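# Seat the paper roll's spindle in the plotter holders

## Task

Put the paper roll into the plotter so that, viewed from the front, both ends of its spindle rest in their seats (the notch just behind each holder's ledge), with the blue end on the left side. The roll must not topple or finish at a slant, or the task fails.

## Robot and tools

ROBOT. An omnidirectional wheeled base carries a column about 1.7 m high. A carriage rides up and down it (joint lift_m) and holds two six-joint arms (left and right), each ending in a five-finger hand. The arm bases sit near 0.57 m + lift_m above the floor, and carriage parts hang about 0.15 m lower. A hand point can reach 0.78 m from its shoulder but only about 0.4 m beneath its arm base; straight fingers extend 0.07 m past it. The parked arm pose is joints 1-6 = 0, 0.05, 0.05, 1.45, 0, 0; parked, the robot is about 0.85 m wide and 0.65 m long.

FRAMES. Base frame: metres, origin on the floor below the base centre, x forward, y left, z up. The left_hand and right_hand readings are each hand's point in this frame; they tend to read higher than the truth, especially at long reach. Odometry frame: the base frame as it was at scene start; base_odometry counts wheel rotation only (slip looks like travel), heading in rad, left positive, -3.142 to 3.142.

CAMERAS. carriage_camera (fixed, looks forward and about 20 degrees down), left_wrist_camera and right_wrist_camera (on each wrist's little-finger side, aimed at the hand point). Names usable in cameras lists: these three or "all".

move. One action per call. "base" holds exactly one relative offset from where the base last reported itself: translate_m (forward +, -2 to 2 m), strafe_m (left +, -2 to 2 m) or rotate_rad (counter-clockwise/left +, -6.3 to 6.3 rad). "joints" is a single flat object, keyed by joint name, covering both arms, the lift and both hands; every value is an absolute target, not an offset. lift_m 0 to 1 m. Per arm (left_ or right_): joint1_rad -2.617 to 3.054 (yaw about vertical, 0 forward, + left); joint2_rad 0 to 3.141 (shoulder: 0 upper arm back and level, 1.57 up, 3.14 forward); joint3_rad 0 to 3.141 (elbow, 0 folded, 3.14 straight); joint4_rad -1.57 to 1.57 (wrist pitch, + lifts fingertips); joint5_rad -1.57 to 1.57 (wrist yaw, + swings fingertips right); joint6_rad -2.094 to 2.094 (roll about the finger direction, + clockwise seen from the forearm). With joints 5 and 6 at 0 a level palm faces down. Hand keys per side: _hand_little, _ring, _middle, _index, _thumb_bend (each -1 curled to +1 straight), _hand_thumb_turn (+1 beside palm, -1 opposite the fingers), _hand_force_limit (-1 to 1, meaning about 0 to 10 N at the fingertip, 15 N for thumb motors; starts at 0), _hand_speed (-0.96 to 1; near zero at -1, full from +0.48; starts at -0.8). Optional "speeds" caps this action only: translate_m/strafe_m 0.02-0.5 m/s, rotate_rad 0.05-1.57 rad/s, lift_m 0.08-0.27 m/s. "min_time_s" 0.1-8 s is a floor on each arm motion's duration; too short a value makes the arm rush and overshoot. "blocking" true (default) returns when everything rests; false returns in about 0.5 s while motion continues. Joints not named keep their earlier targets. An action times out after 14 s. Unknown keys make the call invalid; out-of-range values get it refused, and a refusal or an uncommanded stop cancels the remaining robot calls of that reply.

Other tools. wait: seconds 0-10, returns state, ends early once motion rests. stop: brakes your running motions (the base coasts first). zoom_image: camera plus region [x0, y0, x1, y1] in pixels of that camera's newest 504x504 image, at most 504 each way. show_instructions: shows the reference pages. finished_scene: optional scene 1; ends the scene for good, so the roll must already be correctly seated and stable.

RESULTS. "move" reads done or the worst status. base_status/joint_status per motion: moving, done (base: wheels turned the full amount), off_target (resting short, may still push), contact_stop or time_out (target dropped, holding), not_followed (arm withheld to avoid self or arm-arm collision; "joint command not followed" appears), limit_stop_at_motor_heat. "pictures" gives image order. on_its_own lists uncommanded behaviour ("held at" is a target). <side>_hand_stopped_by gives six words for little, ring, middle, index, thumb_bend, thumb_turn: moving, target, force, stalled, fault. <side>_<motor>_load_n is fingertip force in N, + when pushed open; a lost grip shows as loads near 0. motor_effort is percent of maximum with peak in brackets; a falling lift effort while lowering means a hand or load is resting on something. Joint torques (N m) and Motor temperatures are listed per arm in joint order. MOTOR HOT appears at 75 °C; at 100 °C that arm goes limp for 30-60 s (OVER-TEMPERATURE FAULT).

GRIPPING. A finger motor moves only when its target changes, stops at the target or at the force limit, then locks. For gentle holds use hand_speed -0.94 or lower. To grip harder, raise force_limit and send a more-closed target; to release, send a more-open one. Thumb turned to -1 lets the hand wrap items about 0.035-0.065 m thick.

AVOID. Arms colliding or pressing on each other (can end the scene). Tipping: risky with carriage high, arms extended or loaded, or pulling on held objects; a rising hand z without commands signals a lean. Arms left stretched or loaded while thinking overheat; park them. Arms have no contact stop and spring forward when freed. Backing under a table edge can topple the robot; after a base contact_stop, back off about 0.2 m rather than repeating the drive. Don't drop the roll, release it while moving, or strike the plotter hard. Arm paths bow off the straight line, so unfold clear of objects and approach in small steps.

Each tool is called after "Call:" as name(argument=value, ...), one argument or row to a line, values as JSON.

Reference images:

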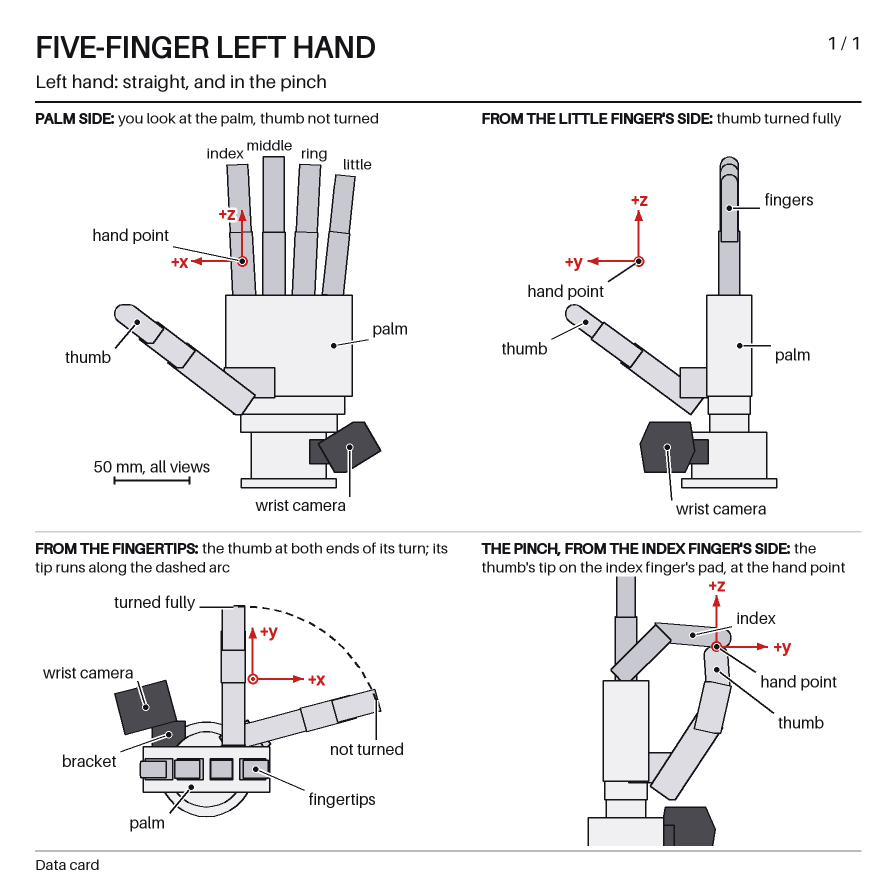

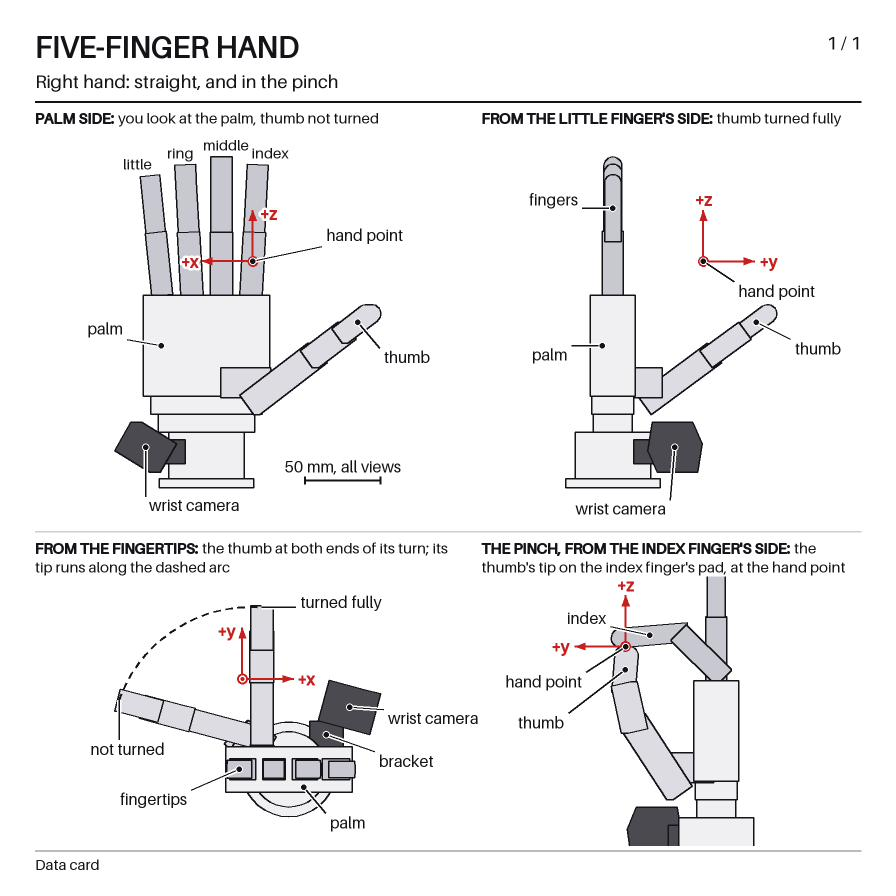

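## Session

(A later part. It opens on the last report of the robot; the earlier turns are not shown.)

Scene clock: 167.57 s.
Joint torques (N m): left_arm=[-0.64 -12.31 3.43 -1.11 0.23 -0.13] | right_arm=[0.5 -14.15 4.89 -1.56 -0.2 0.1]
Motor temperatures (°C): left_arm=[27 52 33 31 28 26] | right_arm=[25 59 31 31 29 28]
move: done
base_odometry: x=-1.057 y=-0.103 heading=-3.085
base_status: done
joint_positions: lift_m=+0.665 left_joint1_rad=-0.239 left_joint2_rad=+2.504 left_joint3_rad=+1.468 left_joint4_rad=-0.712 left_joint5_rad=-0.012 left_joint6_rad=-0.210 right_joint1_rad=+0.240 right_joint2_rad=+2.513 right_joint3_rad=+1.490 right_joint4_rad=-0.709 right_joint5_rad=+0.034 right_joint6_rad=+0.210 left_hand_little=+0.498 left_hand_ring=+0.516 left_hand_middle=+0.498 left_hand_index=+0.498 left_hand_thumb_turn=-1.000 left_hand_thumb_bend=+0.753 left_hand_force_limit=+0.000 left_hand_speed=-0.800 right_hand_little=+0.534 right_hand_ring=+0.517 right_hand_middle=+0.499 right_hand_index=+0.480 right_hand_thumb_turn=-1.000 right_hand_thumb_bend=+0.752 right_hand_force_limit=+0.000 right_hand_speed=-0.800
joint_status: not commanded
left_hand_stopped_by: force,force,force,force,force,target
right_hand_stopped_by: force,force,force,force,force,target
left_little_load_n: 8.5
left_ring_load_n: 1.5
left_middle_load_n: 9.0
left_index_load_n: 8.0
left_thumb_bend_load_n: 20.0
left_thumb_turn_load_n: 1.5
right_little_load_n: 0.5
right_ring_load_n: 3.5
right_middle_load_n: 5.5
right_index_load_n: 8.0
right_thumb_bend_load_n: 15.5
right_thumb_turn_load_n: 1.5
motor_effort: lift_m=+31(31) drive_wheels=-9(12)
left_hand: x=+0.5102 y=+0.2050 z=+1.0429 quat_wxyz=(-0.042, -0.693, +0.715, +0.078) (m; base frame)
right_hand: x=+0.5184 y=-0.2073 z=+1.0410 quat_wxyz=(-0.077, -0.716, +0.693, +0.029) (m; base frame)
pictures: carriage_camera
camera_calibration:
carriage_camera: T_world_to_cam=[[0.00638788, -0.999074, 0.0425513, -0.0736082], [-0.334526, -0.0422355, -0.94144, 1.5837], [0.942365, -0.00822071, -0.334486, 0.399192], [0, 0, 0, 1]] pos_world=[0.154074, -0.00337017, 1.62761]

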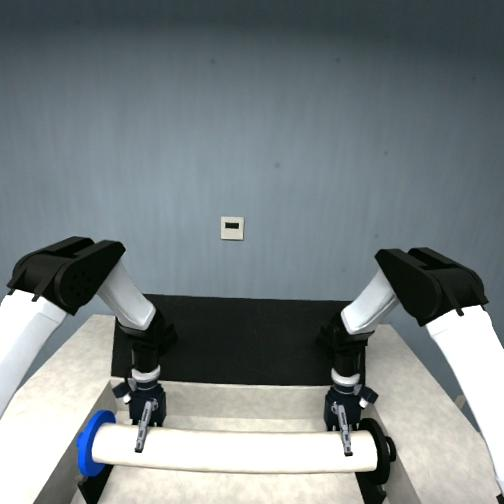

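Call:
move(
  base={"strafe_m": 0.004},
  joints={"lift_m": 0.652},
  speeds={"strafe_m": 0.03, "lift_m": 0.08},
  cameras=["carriage_camera"],
)

Call:
zoom_image(
  camera="carriage_camera",
  region=[68, 454, 118, 504],
)

Call:
zoom_image(
  camera="carriage_camera",
  region=[350, 454, 400, 504],
)

Scene clock: 168.57 s.
Joint torques (N m): left_arm=[-0.62 -12.37 3.4 -1.08 0.22 -0.21] | right_arm=[0.34 -14.24 4.83 -1.59 -0.18 0.09]
Motor temperatures (°C): left_arm=[27 52 32 31 28 26] | right_arm=[25 59 31 31 29 28]
move: done
base_odometry: x=-1.057 y=-0.106 heading=-3.085
base_status: done
joint_positions: lift_m=+0.652 left_joint1_rad=-0.239 left_joint2_rad=+2.504 left_joint3_rad=+1.468 left_joint4_rad=-0.713 left_joint5_rad=-0.012 left_joint6_rad=-0.207 right_joint1_rad=+0.241 right_joint2_rad=+2.513 right_joint3_rad=+1.490 right_joint4_rad=-0.708 right_joint5_rad=+0.031 right_joint6_rad=+0.212 left_hand_little=+0.498 left_hand_ring=+0.516 left_hand_middle=+0.498 left_hand_index=+0.498 left_hand_thumb_turn=-1.000 left_hand_thumb_bend=+0.753 left_hand_force_limit=+0.000 left_hand_speed=-0.800 right_hand_little=+0.534 right_hand_ring=+0.517 right_hand_middle=+0.499 right_hand_index=+0.480 right_hand_thumb_turn=-1.000 right_hand_thumb_bend=+0.752 right_hand_force_limit=+0.000 right_hand_speed=-0.800
joint_status: all done
left_hand_stopped_by: force,force,force,force,force,target
right_hand_stopped_by: force,force,force,force,force,target
left_little_load_n: 7.5
left_ring_load_n: 1.5
left_middle_load_n: 9.0
left_index_load_n: 8.0
left_thumb_bend_load_n: 20.0
left_thumb_turn_load_n: 2.5
right_little_load_n: 0.5
right_ring_load_n: 3.5
right_middle_load_n: 6.0
right_index_load_n: 8.5
right_thumb_bend_load_n: 15.5
right_thumb_turn_load_n: 1.5
motor_effort: lift_m=+32(33) drive_wheels=+7(8)
left_hand: x=+0.5100 y=+0.2056 z=+1.0298 quat_wxyz=(-0.042, -0.693, +0.716, +0.079) (m; base frame)
right_hand: x=+0.5184 y=-0.2063 z=+1.0277 quat_wxyz=(-0.076, -0.716, +0.694, +0.030) (m; base frame)
pictures: carriage_camera
camera_calibration:
carriage_camera: T_world_to_cam=[[0.00638788, -0.999074, 0.0425513, -0.0730465], [-0.334526, -0.0422355, -0.94144, 1.57127], [0.942365, -0.00822071, -0.334486, 0.394776], [0, 0, 0, 1]] pos_world=[0.154074, -0.00337017, 1.61441]

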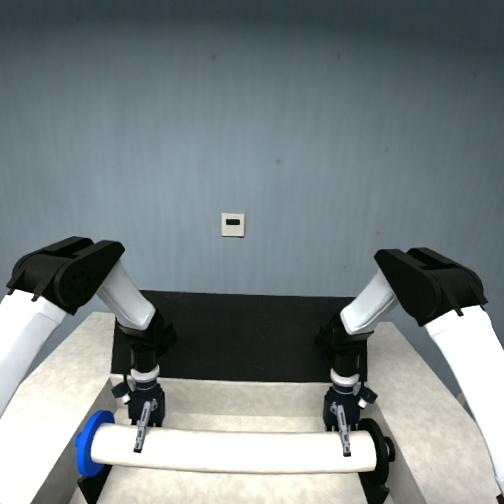

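Scaled by 10.080 from the camera's 504x504 image, which has a finer 720x720 frame.

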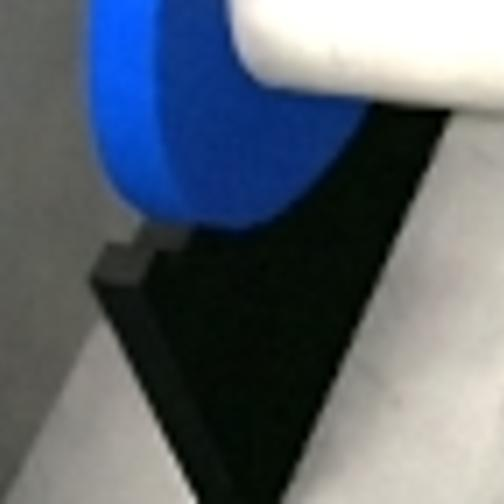

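Scaled by 10.080 from the camera's 504x504 image, which has a finer 720x720 frame.

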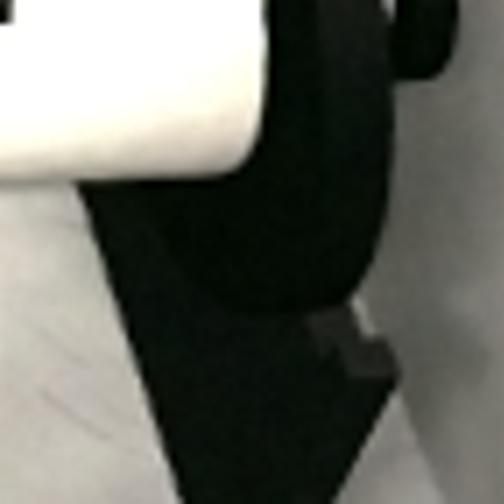

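Call:
move(
  joints={"lift_m": 0.625},
  speeds={"lift_m": 0.08},
  cameras=["carriage_camera"],
)

Call:
zoom_image(
  camera="carriage_camera",
  region=[60, 424, 140, 504],
)

Call:
zoom_image(
  camera="carriage_camera",
  region=[330, 424, 410, 504],
)

Scene clock: 170.27 s.
Joint torques (N m): left_arm=[-0.43 -12.45 3.47 -1.16 0.24 -0.15] | right_arm=[0.24 -14.23 4.83 -1.6 -0.22 0.1]
Motor temperatures (°C): left_arm=[27 52 32 31 28 26] | right_arm=[25 59 31 31 29 28]
move: done
base_odometry: x=-1.057 y=-0.106 heading=-3.085
base_status: not commanded
joint_positions: lift_m=+0.625 left_joint1_rad=-0.239 left_joint2_rad=+2.506 left_joint3_rad=+1.468 left_joint4_rad=-0.712 left_joint5_rad=-0.012 left_joint6_rad=-0.207 right_joint1_rad=+0.241 right_joint2_rad=+2.515 right_joint3_rad=+1.490 right_joint4_rad=-0.708 right_joint5_rad=+0.031 right_joint6_rad=+0.212 left_hand_little=+0.498 left_hand_ring=+0.516 left_hand_middle=+0.498 left_hand_index=+0.498 left_hand_thumb_turn=-1.000 left_hand_thumb_bend=+0.753 left_hand_force_limit=+0.000 left_hand_speed=-0.800 right_hand_little=+0.534 right_hand_ring=+0.517 right_hand_middle=+0.499 right_hand_index=+0.480 right_hand_thumb_turn=-1.000 right_hand_thumb_bend=+0.752 right_hand_force_limit=+0.000 right_hand_speed=-0.800
joint_status: all done
left_hand_stopped_by: force,force,force,force,force,target
right_hand_stopped_by: force,force,force,force,force,target
left_little_load_n: 8.0
left_ring_load_n: 2.0
left_middle_load_n: 9.0
left_index_load_n: 8.0
left_thumb_bend_load_n: 20.0
left_thumb_turn_load_n: 1.5
right_little_load_n: 0.5
right_ring_load_n: 3.0
right_middle_load_n: 6.0
right_index_load_n: 8.5
right_thumb_bend_load_n: 15.5
right_thumb_turn_load_n: 2.0
motor_effort: lift_m=+33(33) drive_wheels=-6(8)
left_hand: x=+0.5098 y=+0.2056 z=+1.0024 quat_wxyz=(-0.042, -0.693, +0.716, +0.079) (m; base frame)
right_hand: x=+0.5181 y=-0.2064 z=+1.0003 quat_wxyz=(-0.077, -0.716, +0.694, +0.030) (m; base frame)
pictures: carriage_camera
camera_calibration:
carriage_camera: T_world_to_cam=[[0.00638788, -0.999074, 0.0425513, -0.0718976], [-0.334526, -0.0422355, -0.94144, 1.54585], [0.942365, -0.00822071, -0.334486, 0.385745], [0, 0, 0, 1]] pos_world=[0.154074, -0.00337017, 1.58741]

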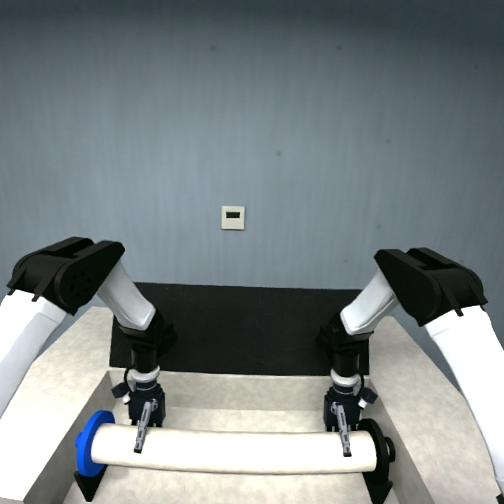

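Scaled by 6.300 from the camera's 504x504 image, which has a finer 720x720 frame.

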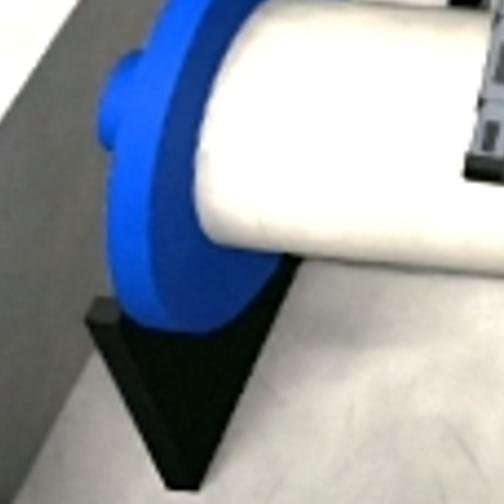

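Scaled by 6.300 from the camera's 504x504 image, which has a finer 720x720 frame.

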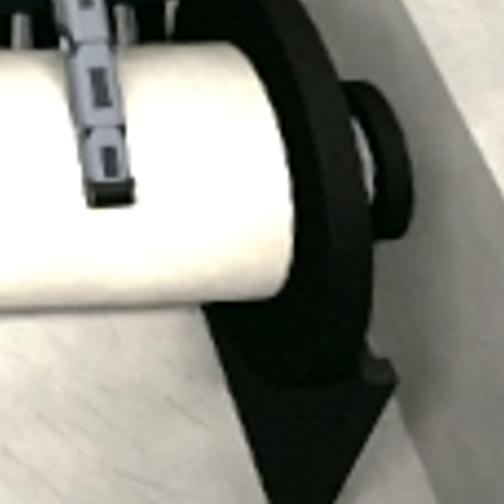

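Call:
move(
  joints={"lift_m": 0.617},
  speeds={"lift_m": 0.08},
  cameras=[],
)

Call:
move(
  base={"translate_m": 0.012},
  speeds={"translate_m": 0.03},
  cameras=["carriage_camera"],
)

Call:
zoom_image(
  camera="carriage_camera",
  region=[60, 424, 140, 504],
)

Call:
zoom_image(
  camera="carriage_camera",
  region=[330, 424, 410, 504],
)

Scene clock: 171.57 s.
Joint torques (N m): left_arm=[-0.55 -12.82 3.28 -1.12 0.26 -0.15] | right_arm=[0.21 -14.49 4.92 -1.58 -0.19 0.14]
Motor temperatures (°C): left_arm=[27 52 32 31 28 26] | right_arm=[25 59 31 31 29 28]
move: done
base_odometry: x=-1.057 y=-0.106 heading=-3.085
base_status: not commanded
joint_positions: lift_m=+0.617 left_joint1_rad=-0.239 left_joint2_rad=+2.509 left_joint3_rad=+1.468 left_joint4_rad=-0.711 left_joint5_rad=-0.012 left_joint6_rad=-0.207 right_joint1_rad=+0.241 right_joint2_rad=+2.516 right_joint3_rad=+1.489 right_joint4_rad=-0.708 right_joint5_rad=+0.032 right_joint6_rad=+0.212 left_hand_little=+0.498 left_hand_ring=+0.516 left_hand_middle=+0.498 left_hand_index=+0.498 left_hand_thumb_turn=-1.000 left_hand_thumb_bend=+0.753 left_hand_force_limit=+0.000 left_hand_speed=-0.800 right_hand_little=+0.534 right_hand_ring=+0.517 right_hand_middle=+0.499 right_hand_index=+0.480 right_hand_thumb_turn=-1.000 right_hand_thumb_bend=+0.752 right_hand_force_limit=+0.000 right_hand_speed=-0.800
joint_status: all done
left_hand_stopped_by: force,force,force,force,force,target
right_hand_stopped_by: force,force,force,force,force,target
left_little_load_n: 8.0
left_ring_load_n: 1.5
left_middle_load_n: 8.5
left_index_load_n: 8.0
left_thumb_bend_load_n: 20.0
left_thumb_turn_load_n: 1.5
right_little_load_n: 0.5
right_ring_load_n: 3.5
right_middle_load_n: 6.0
right_index_load_n: 8.5
right_thumb_bend_load_n: 15.0
right_thumb_turn_load_n: 1.5
motor_effort: lift_m=+32(34) drive_wheels=+6(9)
left_hand: x=+0.5092 y=+0.2058 z=+0.9933 quat_wxyz=(-0.043, -0.693, +0.716, +0.080) (m; base frame)
right_hand: x=+0.5174 y=-0.2067 z=+0.9918 quat_wxyz=(-0.078, -0.716, +0.693, +0.030) (m; base frame)
pictures: none
No camera images: "cameras" was empty.

Scene clock: 172.47 s.
Joint torques (N m): left_arm=[-0.59 -12.7 3.51 -1.13 0.22 -0.16] | right_arm=[0.24 -14.45 4.89 -1.63 -0.18 0.11]
Motor temperatures (°C): left_arm=[27 53 32 31 28 26] | right_arm=[25 59 31 32 29 28]
move: done
base_odometry: x=-1.069 y=-0.107 heading=-3.085
base_status: done
joint_positions: lift_m=+0.617 left_joint1_rad=-0.239 left_joint2_rad=+2.509 left_joint3_rad=+1.468 left_joint4_rad=-0.709 left_joint5_rad=-0.012 left_joint6_rad=-0.207 right_joint1_rad=+0.241 right_joint2_rad=+2.516 right_joint3_rad=+1.489 right_joint4_rad=-0.707 right_joint5_rad=+0.032 right_joint6_rad=+0.212 left_hand_little=+0.498 left_hand_ring=+0.516 left_hand_middle=+0.498 left_hand_index=+0.498 left_hand_thumb_turn=-1.000 left_hand_thumb_bend=+0.753 left_hand_force_limit=+0.000 left_hand_speed=-0.800 right_hand_little=+0.534 right_hand_ring=+0.517 right_hand_middle=+0.499 right_hand_index=+0.480 right_hand_thumb_turn=-1.000 right_hand_thumb_bend=+0.752 right_hand_force_limit=+0.000 right_hand_speed=-0.800
joint_status: not commanded
left_hand_stopped_by: force,force,force,force,force,target
right_hand_stopped_by: force,force,force,force,force,target
left_little_load_n: 7.5
left_ring_load_n: 1.5
left_middle_load_n: 8.5
left_index_load_n: 8.0
left_thumb_bend_load_n: 20.0
left_thumb_turn_load_n: 1.5
right_little_load_n: 0.0
right_ring_load_n: 3.5
right_middle_load_n: 6.0
right_index_load_n: 8.5
right_thumb_bend_load_n: 15.5
right_thumb_turn_load_n: 1.5
motor_effort: lift_m=+32(33) drive_wheels=+1(14)
left_hand: x=+0.5095 y=+0.2055 z=+0.9932 quat_wxyz=(-0.043, -0.693, +0.716, +0.079) (m; base frame)
right_hand: x=+0.5177 y=-0.2066 z=+0.9917 quat_wxyz=(-0.077, -0.716, +0.693, +0.030) (m; base frame)
pictures: carriage_camera
camera_calibration:
carriage_camera: T_world_to_cam=[[0.00638788, -0.999074, 0.0425513, -0.0715572], [-0.334526, -0.0422355, -0.94144, 1.53832], [0.942365, -0.00822071, -0.334486, 0.383069], [0, 0, 0, 1]] pos_world=[0.154074, -0.00337017, 1.57941]

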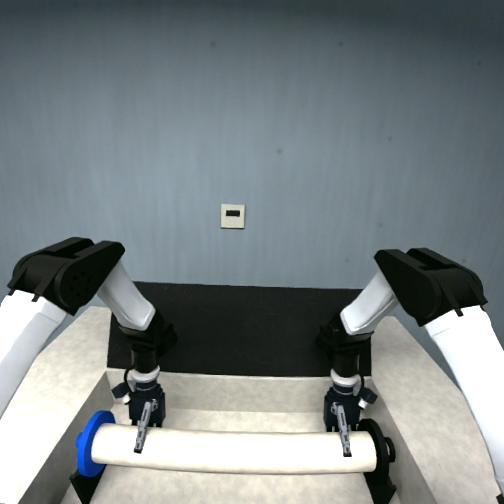

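Scaled by 6.300 from the camera's 504x504 image, which has a finer 720x720 frame.

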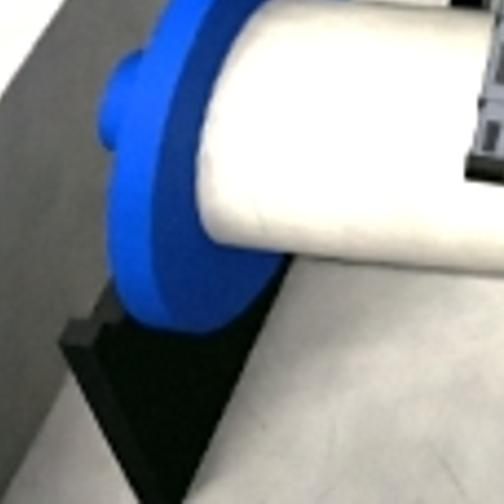

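Scaled by 6.300 from the camera's 504x504 image, which has a finer 720x720 frame.

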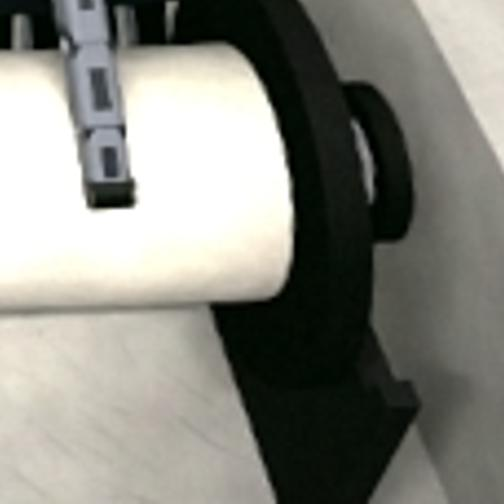

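Call:
move(
  base={"translate_m": 0.008},
  speeds={"translate_m": 0.03},
  cameras=["all"],
)

Call:
zoom_image(
  camera="carriage_camera",
  region=[60, 424, 140, 504],
)

Call:
zoom_image(
  camera="carriage_camera",
  region=[330, 424, 410, 504],
)

Scene clock: 173.60 s.
Joint torques (N m): left_arm=[-0.47 -12.56 3.47 -1.02 0.26 -0.16] | right_arm=[0.21 -14.39 4.81 -1.5 -0.17 0.11]
Motor temperatures (°C): left_arm=[27 53 32 31 28 26] | right_arm=[25 58 31 32 29 28]
move: done
base_odometry: x=-1.077 y=-0.108 heading=-3.085
base_status: done
joint_positions: lift_m=+0.617 left_joint1_rad=-0.239 left_joint2_rad=+2.509 left_joint3_rad=+1.468 left_joint4_rad=-0.727 left_joint5_rad=-0.011 left_joint6_rad=-0.208 right_joint1_rad=+0.241 right_joint2_rad=+2.516 right_joint3_rad=+1.489 right_joint4_rad=-0.720 right_joint5_rad=+0.030 right_joint6_rad=+0.212 left_hand_little=+0.498 left_hand_ring=+0.516 left_hand_middle=+0.498 left_hand_index=+0.498 left_hand_thumb_turn=-1.000 left_hand_thumb_bend=+0.753 left_hand_force_limit=+0.000 left_hand_speed=-0.800 right_hand_little=+0.534 right_hand_ring=+0.517 right_hand_middle=+0.499 right_hand_index=+0.480 right_hand_thumb_turn=-1.000 right_hand_thumb_bend=+0.752 right_hand_force_limit=+0.000 right_hand_speed=-0.800
joint_status: not commanded
left_hand_stopped_by: force,force,force,force,force,target
right_hand_stopped_by: force,force,force,force,force,target
left_little_load_n: 7.5
left_ring_load_n: 1.0
left_middle_load_n: 9.0
left_index_load_n: 8.5
left_thumb_bend_load_n: 20.0
left_thumb_turn_load_n: 2.5
right_little_load_n: 0.5
right_ring_load_n: 4.0
right_middle_load_n: 6.0
right_index_load_n: 7.5
right_thumb_bend_load_n: 15.5
right_thumb_turn_load_n: 0.5
motor_effort: lift_m=+32(33) drive_wheels=+3(10)
left_hand: x=+0.5053 y=+0.2064 z=+0.9949 quat_wxyz=(-0.048, -0.693, +0.715, +0.086) (m; base frame)
right_hand: x=+0.5142 y=-0.2072 z=+0.9931 quat_wxyz=(-0.083, -0.715, +0.693, +0.034) (m; base frame)
pictures: carriage_camera, left_wrist_camera, right_wrist_camera
camera_calibration:
carriage_camera: T_world_to_cam=[[0.00638788, -0.999074, 0.0425513, -0.0715572], [-0.334526, -0.0422355, -0.94144, 1.53832], [0.942365, -0.00822071, -0.334486, 0.383069], [0, 0, 0, 1]] pos_world=[0.154074, -0.00337017, 1.57941]
left_wrist_camera: T_world_to_cam=[[0.931327, -0.323346, -0.167564, -0.240503], [-0.191531, -0.826214, 0.529799, -0.260991], [-0.309752, -0.461322, -0.831406, 1.19613], [0, 0, 0, 1]] pos_world=[0.544503, 0.258401, 1.09244]
right_wrist_camera: T_world_to_cam=[[-0.940059, -0.295839, 0.169614, 0.254267], [-0.171103, 0.839436, 0.515821, -0.256817], [-0.29498, 0.455881, -0.839738, 1.19632], [0, 0, 0, 1]] pos_world=[0.547974, -0.254576, 1.09394]

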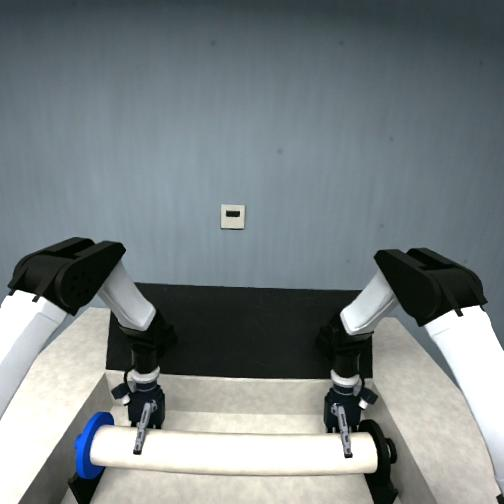

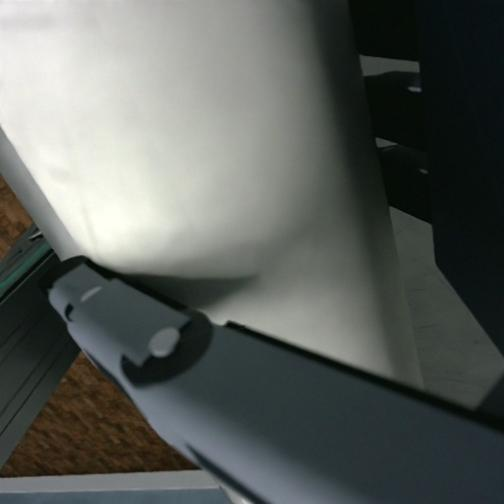

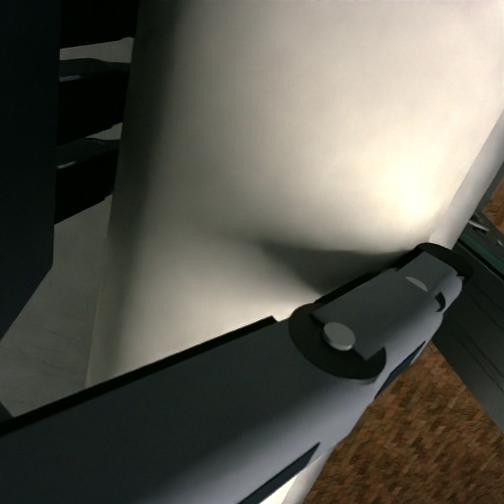

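Scaled by 6.300 from the camera's 504x504 image, which has a finer 720x720 frame.

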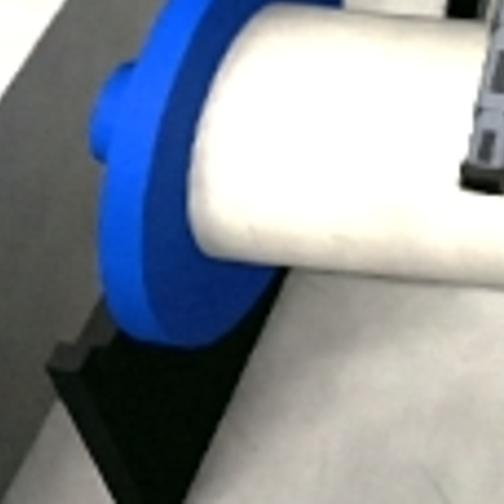

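Scaled by 6.300 from the camera's 504x504 image, which has a finer 720x720 frame.

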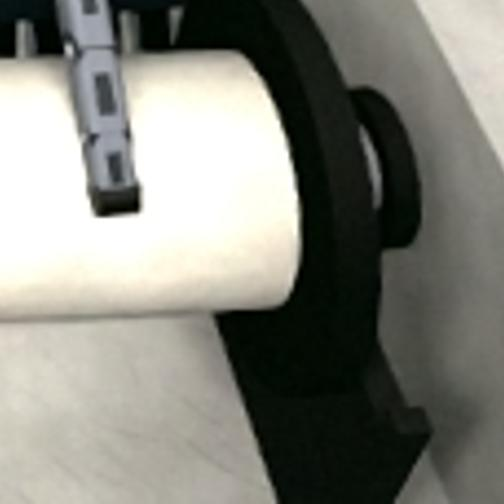

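Call:
move(
  base={"translate_m": -0.003},
  speeds={"translate_m": 0.03},
  cameras=[],
)

Call:
move(
  joints={"lift_m": 0.6},
  speeds={"lift_m": 0.08},
  cameras=["carriage_camera"],
)

Call:
zoom_image(
  camera="carriage_camera",
  region=[60, 424, 140, 504],
)

Call:
zoom_image(
  camera="carriage_camera",
  region=[330, 424, 410, 504],
)

Scene clock: 174.90 s.
Joint torques (N m): left_arm=[-0.43 -12.7 3.47 -1.13 0.22 -0.15] | right_arm=[0.27 -14.42 4.78 -1.57 -0.17 0.08]
Motor temperatures (°C): left_arm=[27 53 32 31 28 26] | right_arm=[25 58 31 32 29 28]
move: done
base_odometry: x=-1.074 y=-0.108 heading=-3.085
base_status: done
joint_positions: lift_m=+0.617 left_joint1_rad=-0.239 left_joint2_rad=+2.509 left_joint3_rad=+1.468 left_joint4_rad=-0.718 left_joint5_rad=-0.011 left_joint6_rad=-0.208 right_joint1_rad=+0.241 right_joint2_rad=+2.516 right_joint3_rad=+1.489 right_joint4_rad=-0.713 right_joint5_rad=+0.031 right_joint6_rad=+0.212 left_hand_little=+0.498 left_hand_ring=+0.516 left_hand_middle=+0.498 left_hand_index=+0.498 left_hand_thumb_turn=-1.000 left_hand_thumb_bend=+0.753 left_hand_force_limit=+0.000 left_hand_speed=-0.800 right_hand_little=+0.534 right_hand_ring=+0.517 right_hand_middle=+0.499 right_hand_index=+0.480 right_hand_thumb_turn=-1.000 right_hand_thumb_bend=+0.752 right_hand_force_limit=+0.000 right_hand_speed=-0.800
joint_status: not commanded
left_hand_stopped_by: force,force,force,force,force,target
right_hand_stopped_by: force,force,force,force,force,target
left_little_load_n: 8.0
left_ring_load_n: 1.5
left_middle_load_n: 9.0
left_index_load_n: 8.0
left_thumb_bend_load_n: 20.0
left_thumb_turn_load_n: 2.0
right_little_load_n: 0.5
right_ring_load_n: 3.5
right_middle_load_n: 6.0
right_index_load_n: 8.0
right_thumb_bend_load_n: 15.5
right_thumb_turn_load_n: 1.0
motor_effort: lift_m=+33(33) drive_wheels=+2(10)
left_hand: x=+0.5074 y=+0.2059 z=+0.9941 quat_wxyz=(-0.045, -0.693, +0.715, +0.082) (m; base frame)
right_hand: x=+0.5160 y=-0.2068 z=+0.9923 quat_wxyz=(-0.080, -0.716, +0.693, +0.032) (m; base frame)
pictures: none
No camera images: "cameras" was empty.

Scene clock: 175.47 s.
Joint torques (N m): left_arm=[-0.58 -12.71 3.48 -1.05 0.22 -0.15] | right_arm=[0.29 -14.38 4.77 -1.5 -0.16 0.1]
Motor temperatures (°C): left_arm=[27 54 32 31 28 26] | right_arm=[25 58 31 32 29 28]
move: done
base_odometry: x=-1.074 y=-0.108 heading=-3.085
base_status: not commanded
joint_positions: lift_m=+0.600 left_joint1_rad=-0.239 left_joint2_rad=+2.508 left_joint3_rad=+1.468 left_joint4_rad=-0.726 left_joint5_rad=-0.011 left_joint6_rad=-0.208 right_joint1_rad=+0.241 right_joint2_rad=+2.516 right_joint3_rad=+1.489 right_joint4_rad=-0.716 right_joint5_rad=+0.028 right_joint6_rad=+0.212 left_hand_little=+0.498 left_hand_ring=+0.516 left_hand_middle=+0.498 left_hand_index=+0.498 left_hand_thumb_turn=-1.000 left_hand_thumb_bend=+0.753 left_hand_force_limit=+0.000 left_hand_speed=-0.800 right_hand_little=+0.534 right_hand_ring=+0.517 right_hand_middle=+0.499 right_hand_index=+0.480 right_hand_thumb_turn=-1.000 right_hand_thumb_bend=+0.752 right_hand_force_limit=+0.000 right_hand_speed=-0.800
joint_status: all done
left_hand_stopped_by: force,force,force,force,force,target
right_hand_stopped_by: force,force,force,force,force,target
left_little_load_n: 6.0
left_ring_load_n: 0.5
left_middle_load_n: 7.5
left_index_load_n: 7.5
left_thumb_bend_load_n: 21.0
left_thumb_turn_load_n: 3.0
right_little_load_n: 1.0
right_ring_load_n: 4.0
right_middle_load_n: 6.0
right_index_load_n: 8.0
right_thumb_bend_load_n: 15.5
right_thumb_turn_load_n: 0.0
motor_effort: lift_m=+31(31) drive_wheels=-1(3)
left_hand: x=+0.5057 y=+0.2063 z=+0.9784 quat_wxyz=(-0.047, -0.693, +0.715, +0.085) (m; base frame)
right_hand: x=+0.5151 y=-0.2065 z=+0.9758 quat_wxyz=(-0.080, -0.715, +0.693, +0.034) (m; base frame)
pictures: carriage_camera
camera_calibration:
carriage_camera: T_world_to_cam=[[0.00638788, -0.999074, 0.0425513, -0.0708423], [-0.334526, -0.0422355, -0.94144, 1.5225], [0.942365, -0.00822071, -0.334486, 0.37745], [0, 0, 0, 1]] pos_world=[0.154074, -0.00337017, 1.56261]

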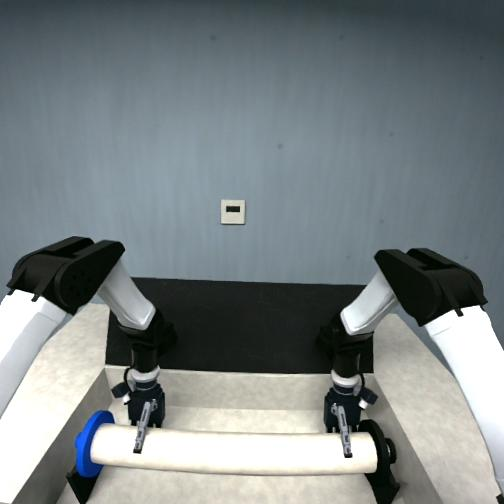

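Scaled by 6.300 from the camera's 504x504 image, which has a finer 720x720 frame.

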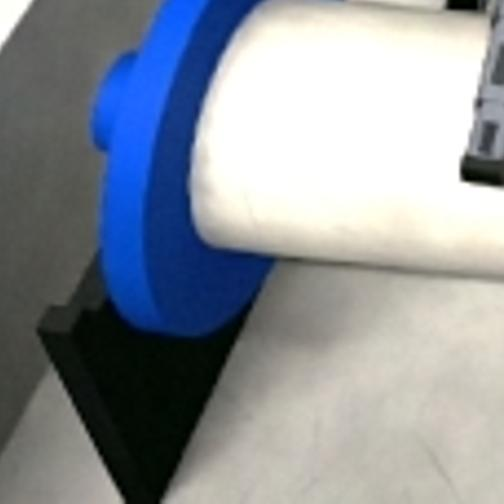

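Scaled by 6.300 from the camera's 504x504 image, which has a finer 720x720 frame.

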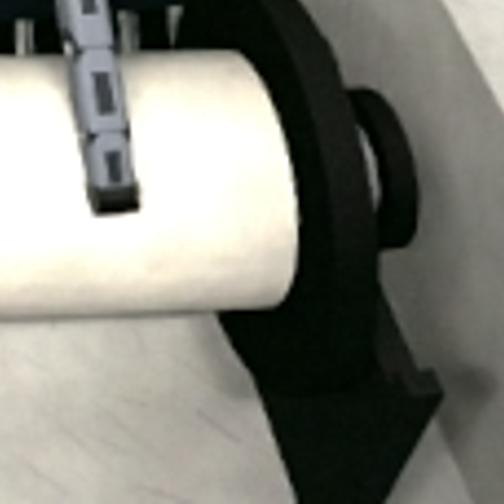

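Call:
move(
  joints={"lift_m": 0.59},
  speeds={"lift_m": 0.08},
  cameras=[],
)

Call:
move(
  joints={"lift_m": 0.583},
  speeds={"lift_m": 0.08},
  cameras=["all"],
)

Call:
zoom_image(
  camera="carriage_camera",
  region=[60, 424, 140, 504],
)

Call:
zoom_image(
  camera="carriage_camera",
  region=[330, 424, 410, 504],
)

Scene clock: 176.33 s.
Joint torques (N m): left_arm=[-0.44 -11.15 3.55 -0.82 0.24 -0.17] | right_arm=[0.34 -13.45 4.27 -1.19 -0.1 0.12]
Motor temperatures (°C): left_arm=[27 54 32 31 28 26] | right_arm=[25 58 31 32 29 28]
move: done
base_odometry: x=-1.074 y=-0.108 heading=-3.085
base_status: not commanded
joint_positions: lift_m=+0.590 left_joint1_rad=-0.239 left_joint2_rad=+2.488 left_joint3_rad=+1.470 left_joint4_rad=-0.752 left_joint5_rad=-0.011 left_joint6_rad=-0.209 right_joint1_rad=+0.240 right_joint2_rad=+2.505 right_joint3_rad=+1.496 right_joint4_rad=-0.743 right_joint5_rad=+0.023 right_joint6_rad=+0.211 left_hand_little=+0.498 left_hand_ring=+0.516 left_hand_middle=+0.498 left_hand_index=+0.498 left_hand_thumb_turn=-1.000 left_hand_thumb_bend=+0.753 left_hand_force_limit=+0.000 left_hand_speed=-0.800 right_hand_little=+0.534 right_hand_ring=+0.517 right_hand_middle=+0.499 right_hand_index=+0.480 right_hand_thumb_turn=-1.000 right_hand_thumb_bend=+0.753 right_hand_force_limit=+0.000 right_hand_speed=-0.800
joint_status: all done
left_hand_stopped_by: force,force,force,force,force,target
right_hand_stopped_by: force,force,force,force,force,target
left_little_load_n: 5.0
left_ring_load_n: 0.0
left_middle_load_n: 6.5
left_index_load_n: 7.0
left_thumb_bend_load_n: 21.0
left_thumb_turn_load_n: 3.5
right_little_load_n: 0.5
right_ring_load_n: 3.0
right_middle_load_n: 5.0
right_index_load_n: 6.0
right_thumb_bend_load_n: 17.0
right_thumb_turn_load_n: -0.5
motor_effort: lift_m=+27(28) drive_wheels=-2(2)
left_hand: x=+0.5054 y=+0.2063 z=+0.9771 quat_wxyz=(-0.048, -0.693, +0.714, +0.087) (m; base frame)
right_hand: x=+0.5141 y=-0.2060 z=+0.9728 quat_wxyz=(-0.083, -0.715, +0.693, +0.039) (m; base frame)
pictures: none
No camera images: "cameras" was empty.

Scene clock: 176.80 s.
Joint torques (N m): left_arm=[-0.44 -10.06 3.15 -0.58 0.2 -0.13] | right_arm=[0.28 -12.26 3.82 -0.98 -0.1 0.11]
Motor temperatures (°C): left_arm=[27 54 32 30 28 26] | right_arm=[25 58 31 32 29 28]
move: done
base_odometry: x=-1.074 y=-0.108 heading=-3.085
base_status: not commanded
joint_positions: lift_m=+0.583 left_joint1_rad=-0.239 left_joint2_rad=+2.475 left_joint3_rad=+1.475 left_joint4_rad=-0.774 left_joint5_rad=-0.009 left_joint6_rad=-0.209 right_joint1_rad=+0.240 right_joint2_rad=+2.492 right_joint3_rad=+1.501 right_joint4_rad=-0.765 right_joint5_rad=+0.022 right_joint6_rad=+0.211 left_hand_little=+0.498 left_hand_ring=+0.516 left_hand_middle=+0.498 left_hand_index=+0.498 left_hand_thumb_turn=-1.000 left_hand_thumb_bend=+0.753 left_hand_force_limit=+0.000 left_hand_speed=-0.800 right_hand_little=+0.534 right_hand_ring=+0.517 right_hand_middle=+0.499 right_hand_index=+0.480 right_hand_thumb_turn=-1.000 right_hand_thumb_bend=+0.753 right_hand_force_limit=+0.000 right_hand_speed=-0.800
joint_status: all done
left_hand_stopped_by: force,force,force,force,force,target
right_hand_stopped_by: force,force,force,force,force,target
left_little_load_n: 4.5
left_ring_load_n: 0.0
left_middle_load_n: 6.5
left_index_load_n: 6.5
left_thumb_bend_load_n: 21.0
left_thumb_turn_load_n: 3.5
right_little_load_n: 0.5
right_ring_load_n: 3.0
right_middle_load_n: 4.5
right_index_load_n: 5.5
right_thumb_bend_load_n: 17.0
right_thumb_turn_load_n: -0.5
motor_effort: lift_m=+26(27) drive_wheels=-2(3)
left_hand: x=+0.5053 y=+0.2060 z=+0.9766 quat_wxyz=(-0.050, -0.693, +0.714, +0.088) (m; base frame)
right_hand: x=+0.5142 y=-0.2059 z=+0.9725 quat_wxyz=(-0.084, -0.715, +0.693, +0.040) (m; base frame)
pictures: carriage_camera, left_wrist_camera, right_wrist_camera
camera_calibration:
carriage_camera: T_world_to_cam=[[0.00638788, -0.999074, 0.0425513, -0.070136], [-0.334526, -0.0422355, -0.94144, 1.50688], [0.942365, -0.00822071, -0.334486, 0.371898], [0, 0, 0, 1]] pos_world=[0.154074, -0.00337017, 1.54601]
left_wrist_camera: T_world_to_cam=[[0.930386, -0.322625, -0.174054, -0.236981], [-0.187262, -0.826462, 0.530937, -0.25475], [-0.315142, -0.461382, -0.829344, 1.18145], [0, 0, 0, 1]] pos_world=[0.545104, 0.258102, 1.07384]
right_wrist_camera: T_world_to_cam=[[-0.938519, -0.295934, 0.177777, 0.249267], [-0.164833, 0.836593, 0.52244, -0.257503], [-0.303335, 0.461016, -0.833938, 1.17821], [0, 0, 0, 1]] pos_world=[0.548888, -0.253981, 1.07277]

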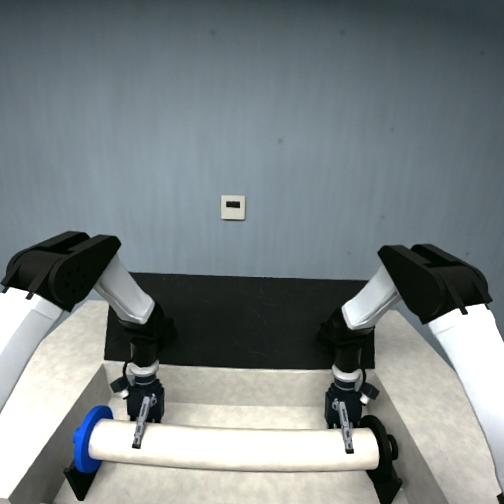

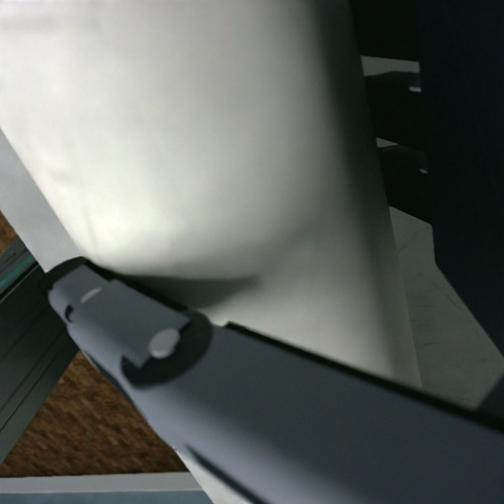

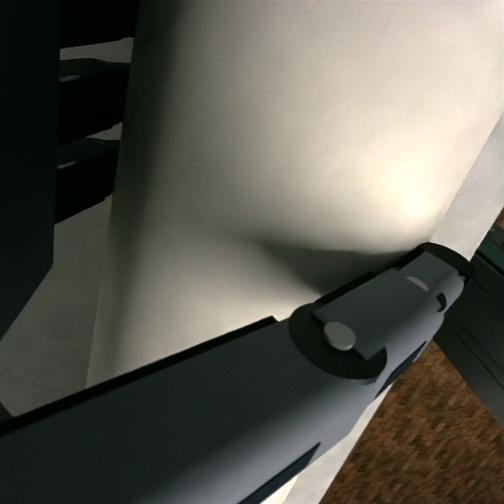

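Scaled by 6.300 from the camera's 504x504 image, which has a finer 720x720 frame.

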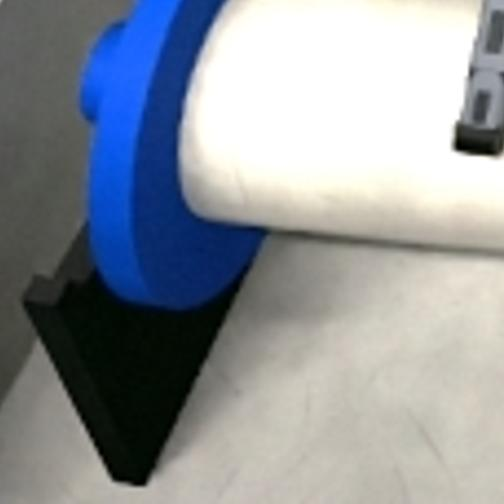

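Scaled by 6.300 from the camera's 504x504 image, which has a finer 720x720 frame.

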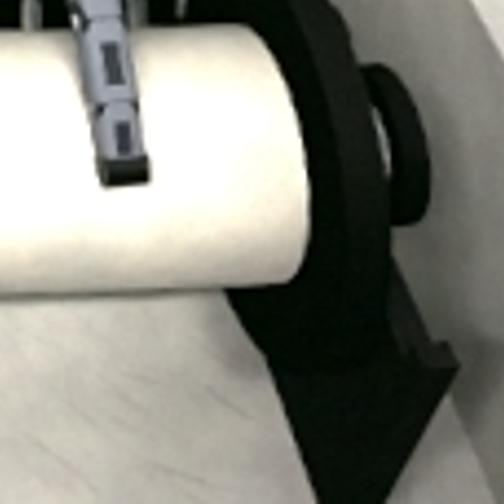

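Call:
move(
  base={"translate_m": -0.007},
  speeds={"translate_m": 0.03},
  cameras=["carriage_camera"],
)

Call:
zoom_image(
  camera="carriage_camera",
  region=[60, 424, 140, 504],
)

Call:
zoom_image(
  camera="carriage_camera",
  region=[350, 414, 410, 474],
)

Scene clock: 179.57 s.
Joint torques (N m): left_arm=[-0.46 -10.06 2.66 -0.65 0.23 -0.16] | right_arm=[0.44 -12.1 3.15 -1.05 -0.14 0.12]
Motor temperatures (°C): left_arm=[27 54 32 30 28 26] | right_arm=[25 58 31 31 29 28]
move: done
base_odometry: x=-1.067 y=-0.107 heading=-3.085
base_status: done
joint_positions: lift_m=+0.583 left_joint1_rad=-0.239 left_joint2_rad=+2.473 left_joint3_rad=+1.482 left_joint4_rad=-0.764 left_joint5_rad=-0.010 left_joint6_rad=-0.209 right_joint1_rad=+0.238 right_joint2_rad=+2.489 right_joint3_rad=+1.507 right_joint4_rad=-0.754 right_joint5_rad=+0.026 right_joint6_rad=+0.210 left_hand_little=+0.498 left_hand_ring=+0.516 left_hand_middle=+0.498 left_hand_index=+0.498 left_hand_thumb_turn=-1.000 left_hand_thumb_bend=+0.753 left_hand_force_limit=+0.000 left_hand_speed=-0.800 right_hand_little=+0.534 right_hand_ring=+0.517 right_hand_middle=+0.499 right_hand_index=+0.480 right_hand_thumb_turn=-1.000 right_hand_thumb_bend=+0.753 right_hand_force_limit=+0.000 right_hand_speed=-0.800
joint_status: not commanded
left_hand_stopped_by: force,force,force,force,force,target
right_hand_stopped_by: force,force,force,force,force,target
left_little_load_n: 5.0
left_ring_load_n: 0.5
left_middle_load_n: 6.5
left_index_load_n: 6.5
left_thumb_bend_load_n: 21.0
left_thumb_turn_load_n: 3.0
right_little_load_n: 0.5
right_ring_load_n: 3.0
right_middle_load_n: 4.0
right_index_load_n: 5.5
right_thumb_bend_load_n: 17.0
right_thumb_turn_load_n: -1.0
motor_effort: lift_m=+26(27) drive_wheels=-2(11)
left_hand: x=+0.5111 y=+0.2047 z=+0.9768 quat_wxyz=(-0.045, -0.693, +0.715, +0.081) (m; base frame)
right_hand: x=+0.5204 y=-0.2056 z=+0.9726 quat_wxyz=(-0.077, -0.715, +0.694, +0.033) (m; base frame)
pictures: carriage_camera
camera_calibration:
carriage_camera: T_world_to_cam=[[0.00638788, -0.999074, 0.0425513, -0.070136], [-0.334526, -0.0422355, -0.94144, 1.50688], [0.942365, -0.00822071, -0.334486, 0.371898], [0, 0, 0, 1]] pos_world=[0.154074, -0.00337017, 1.54601]

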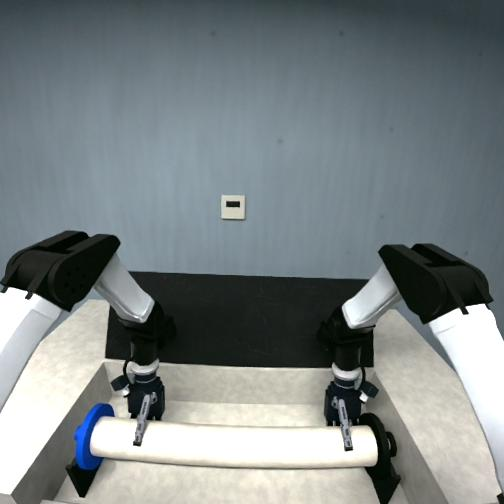

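Scaled by 6.300 from the camera's 504x504 image, which has a finer 720x720 frame.

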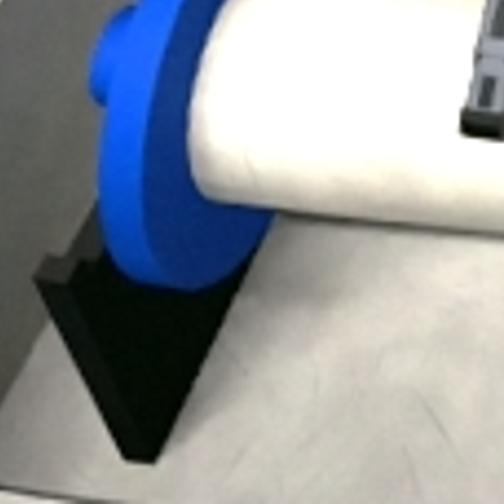

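Scaled by 8.400 from the camera's 504x504 image, which has a finer 720x720 frame.

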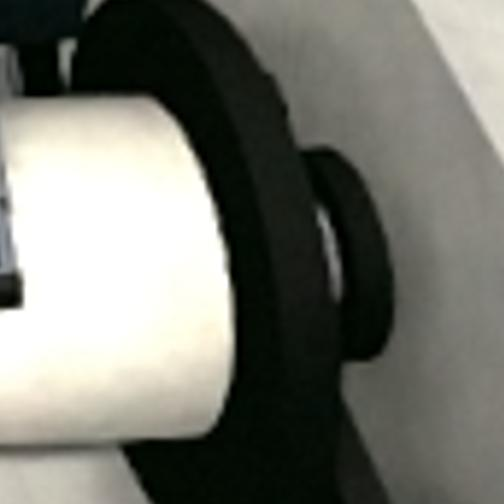

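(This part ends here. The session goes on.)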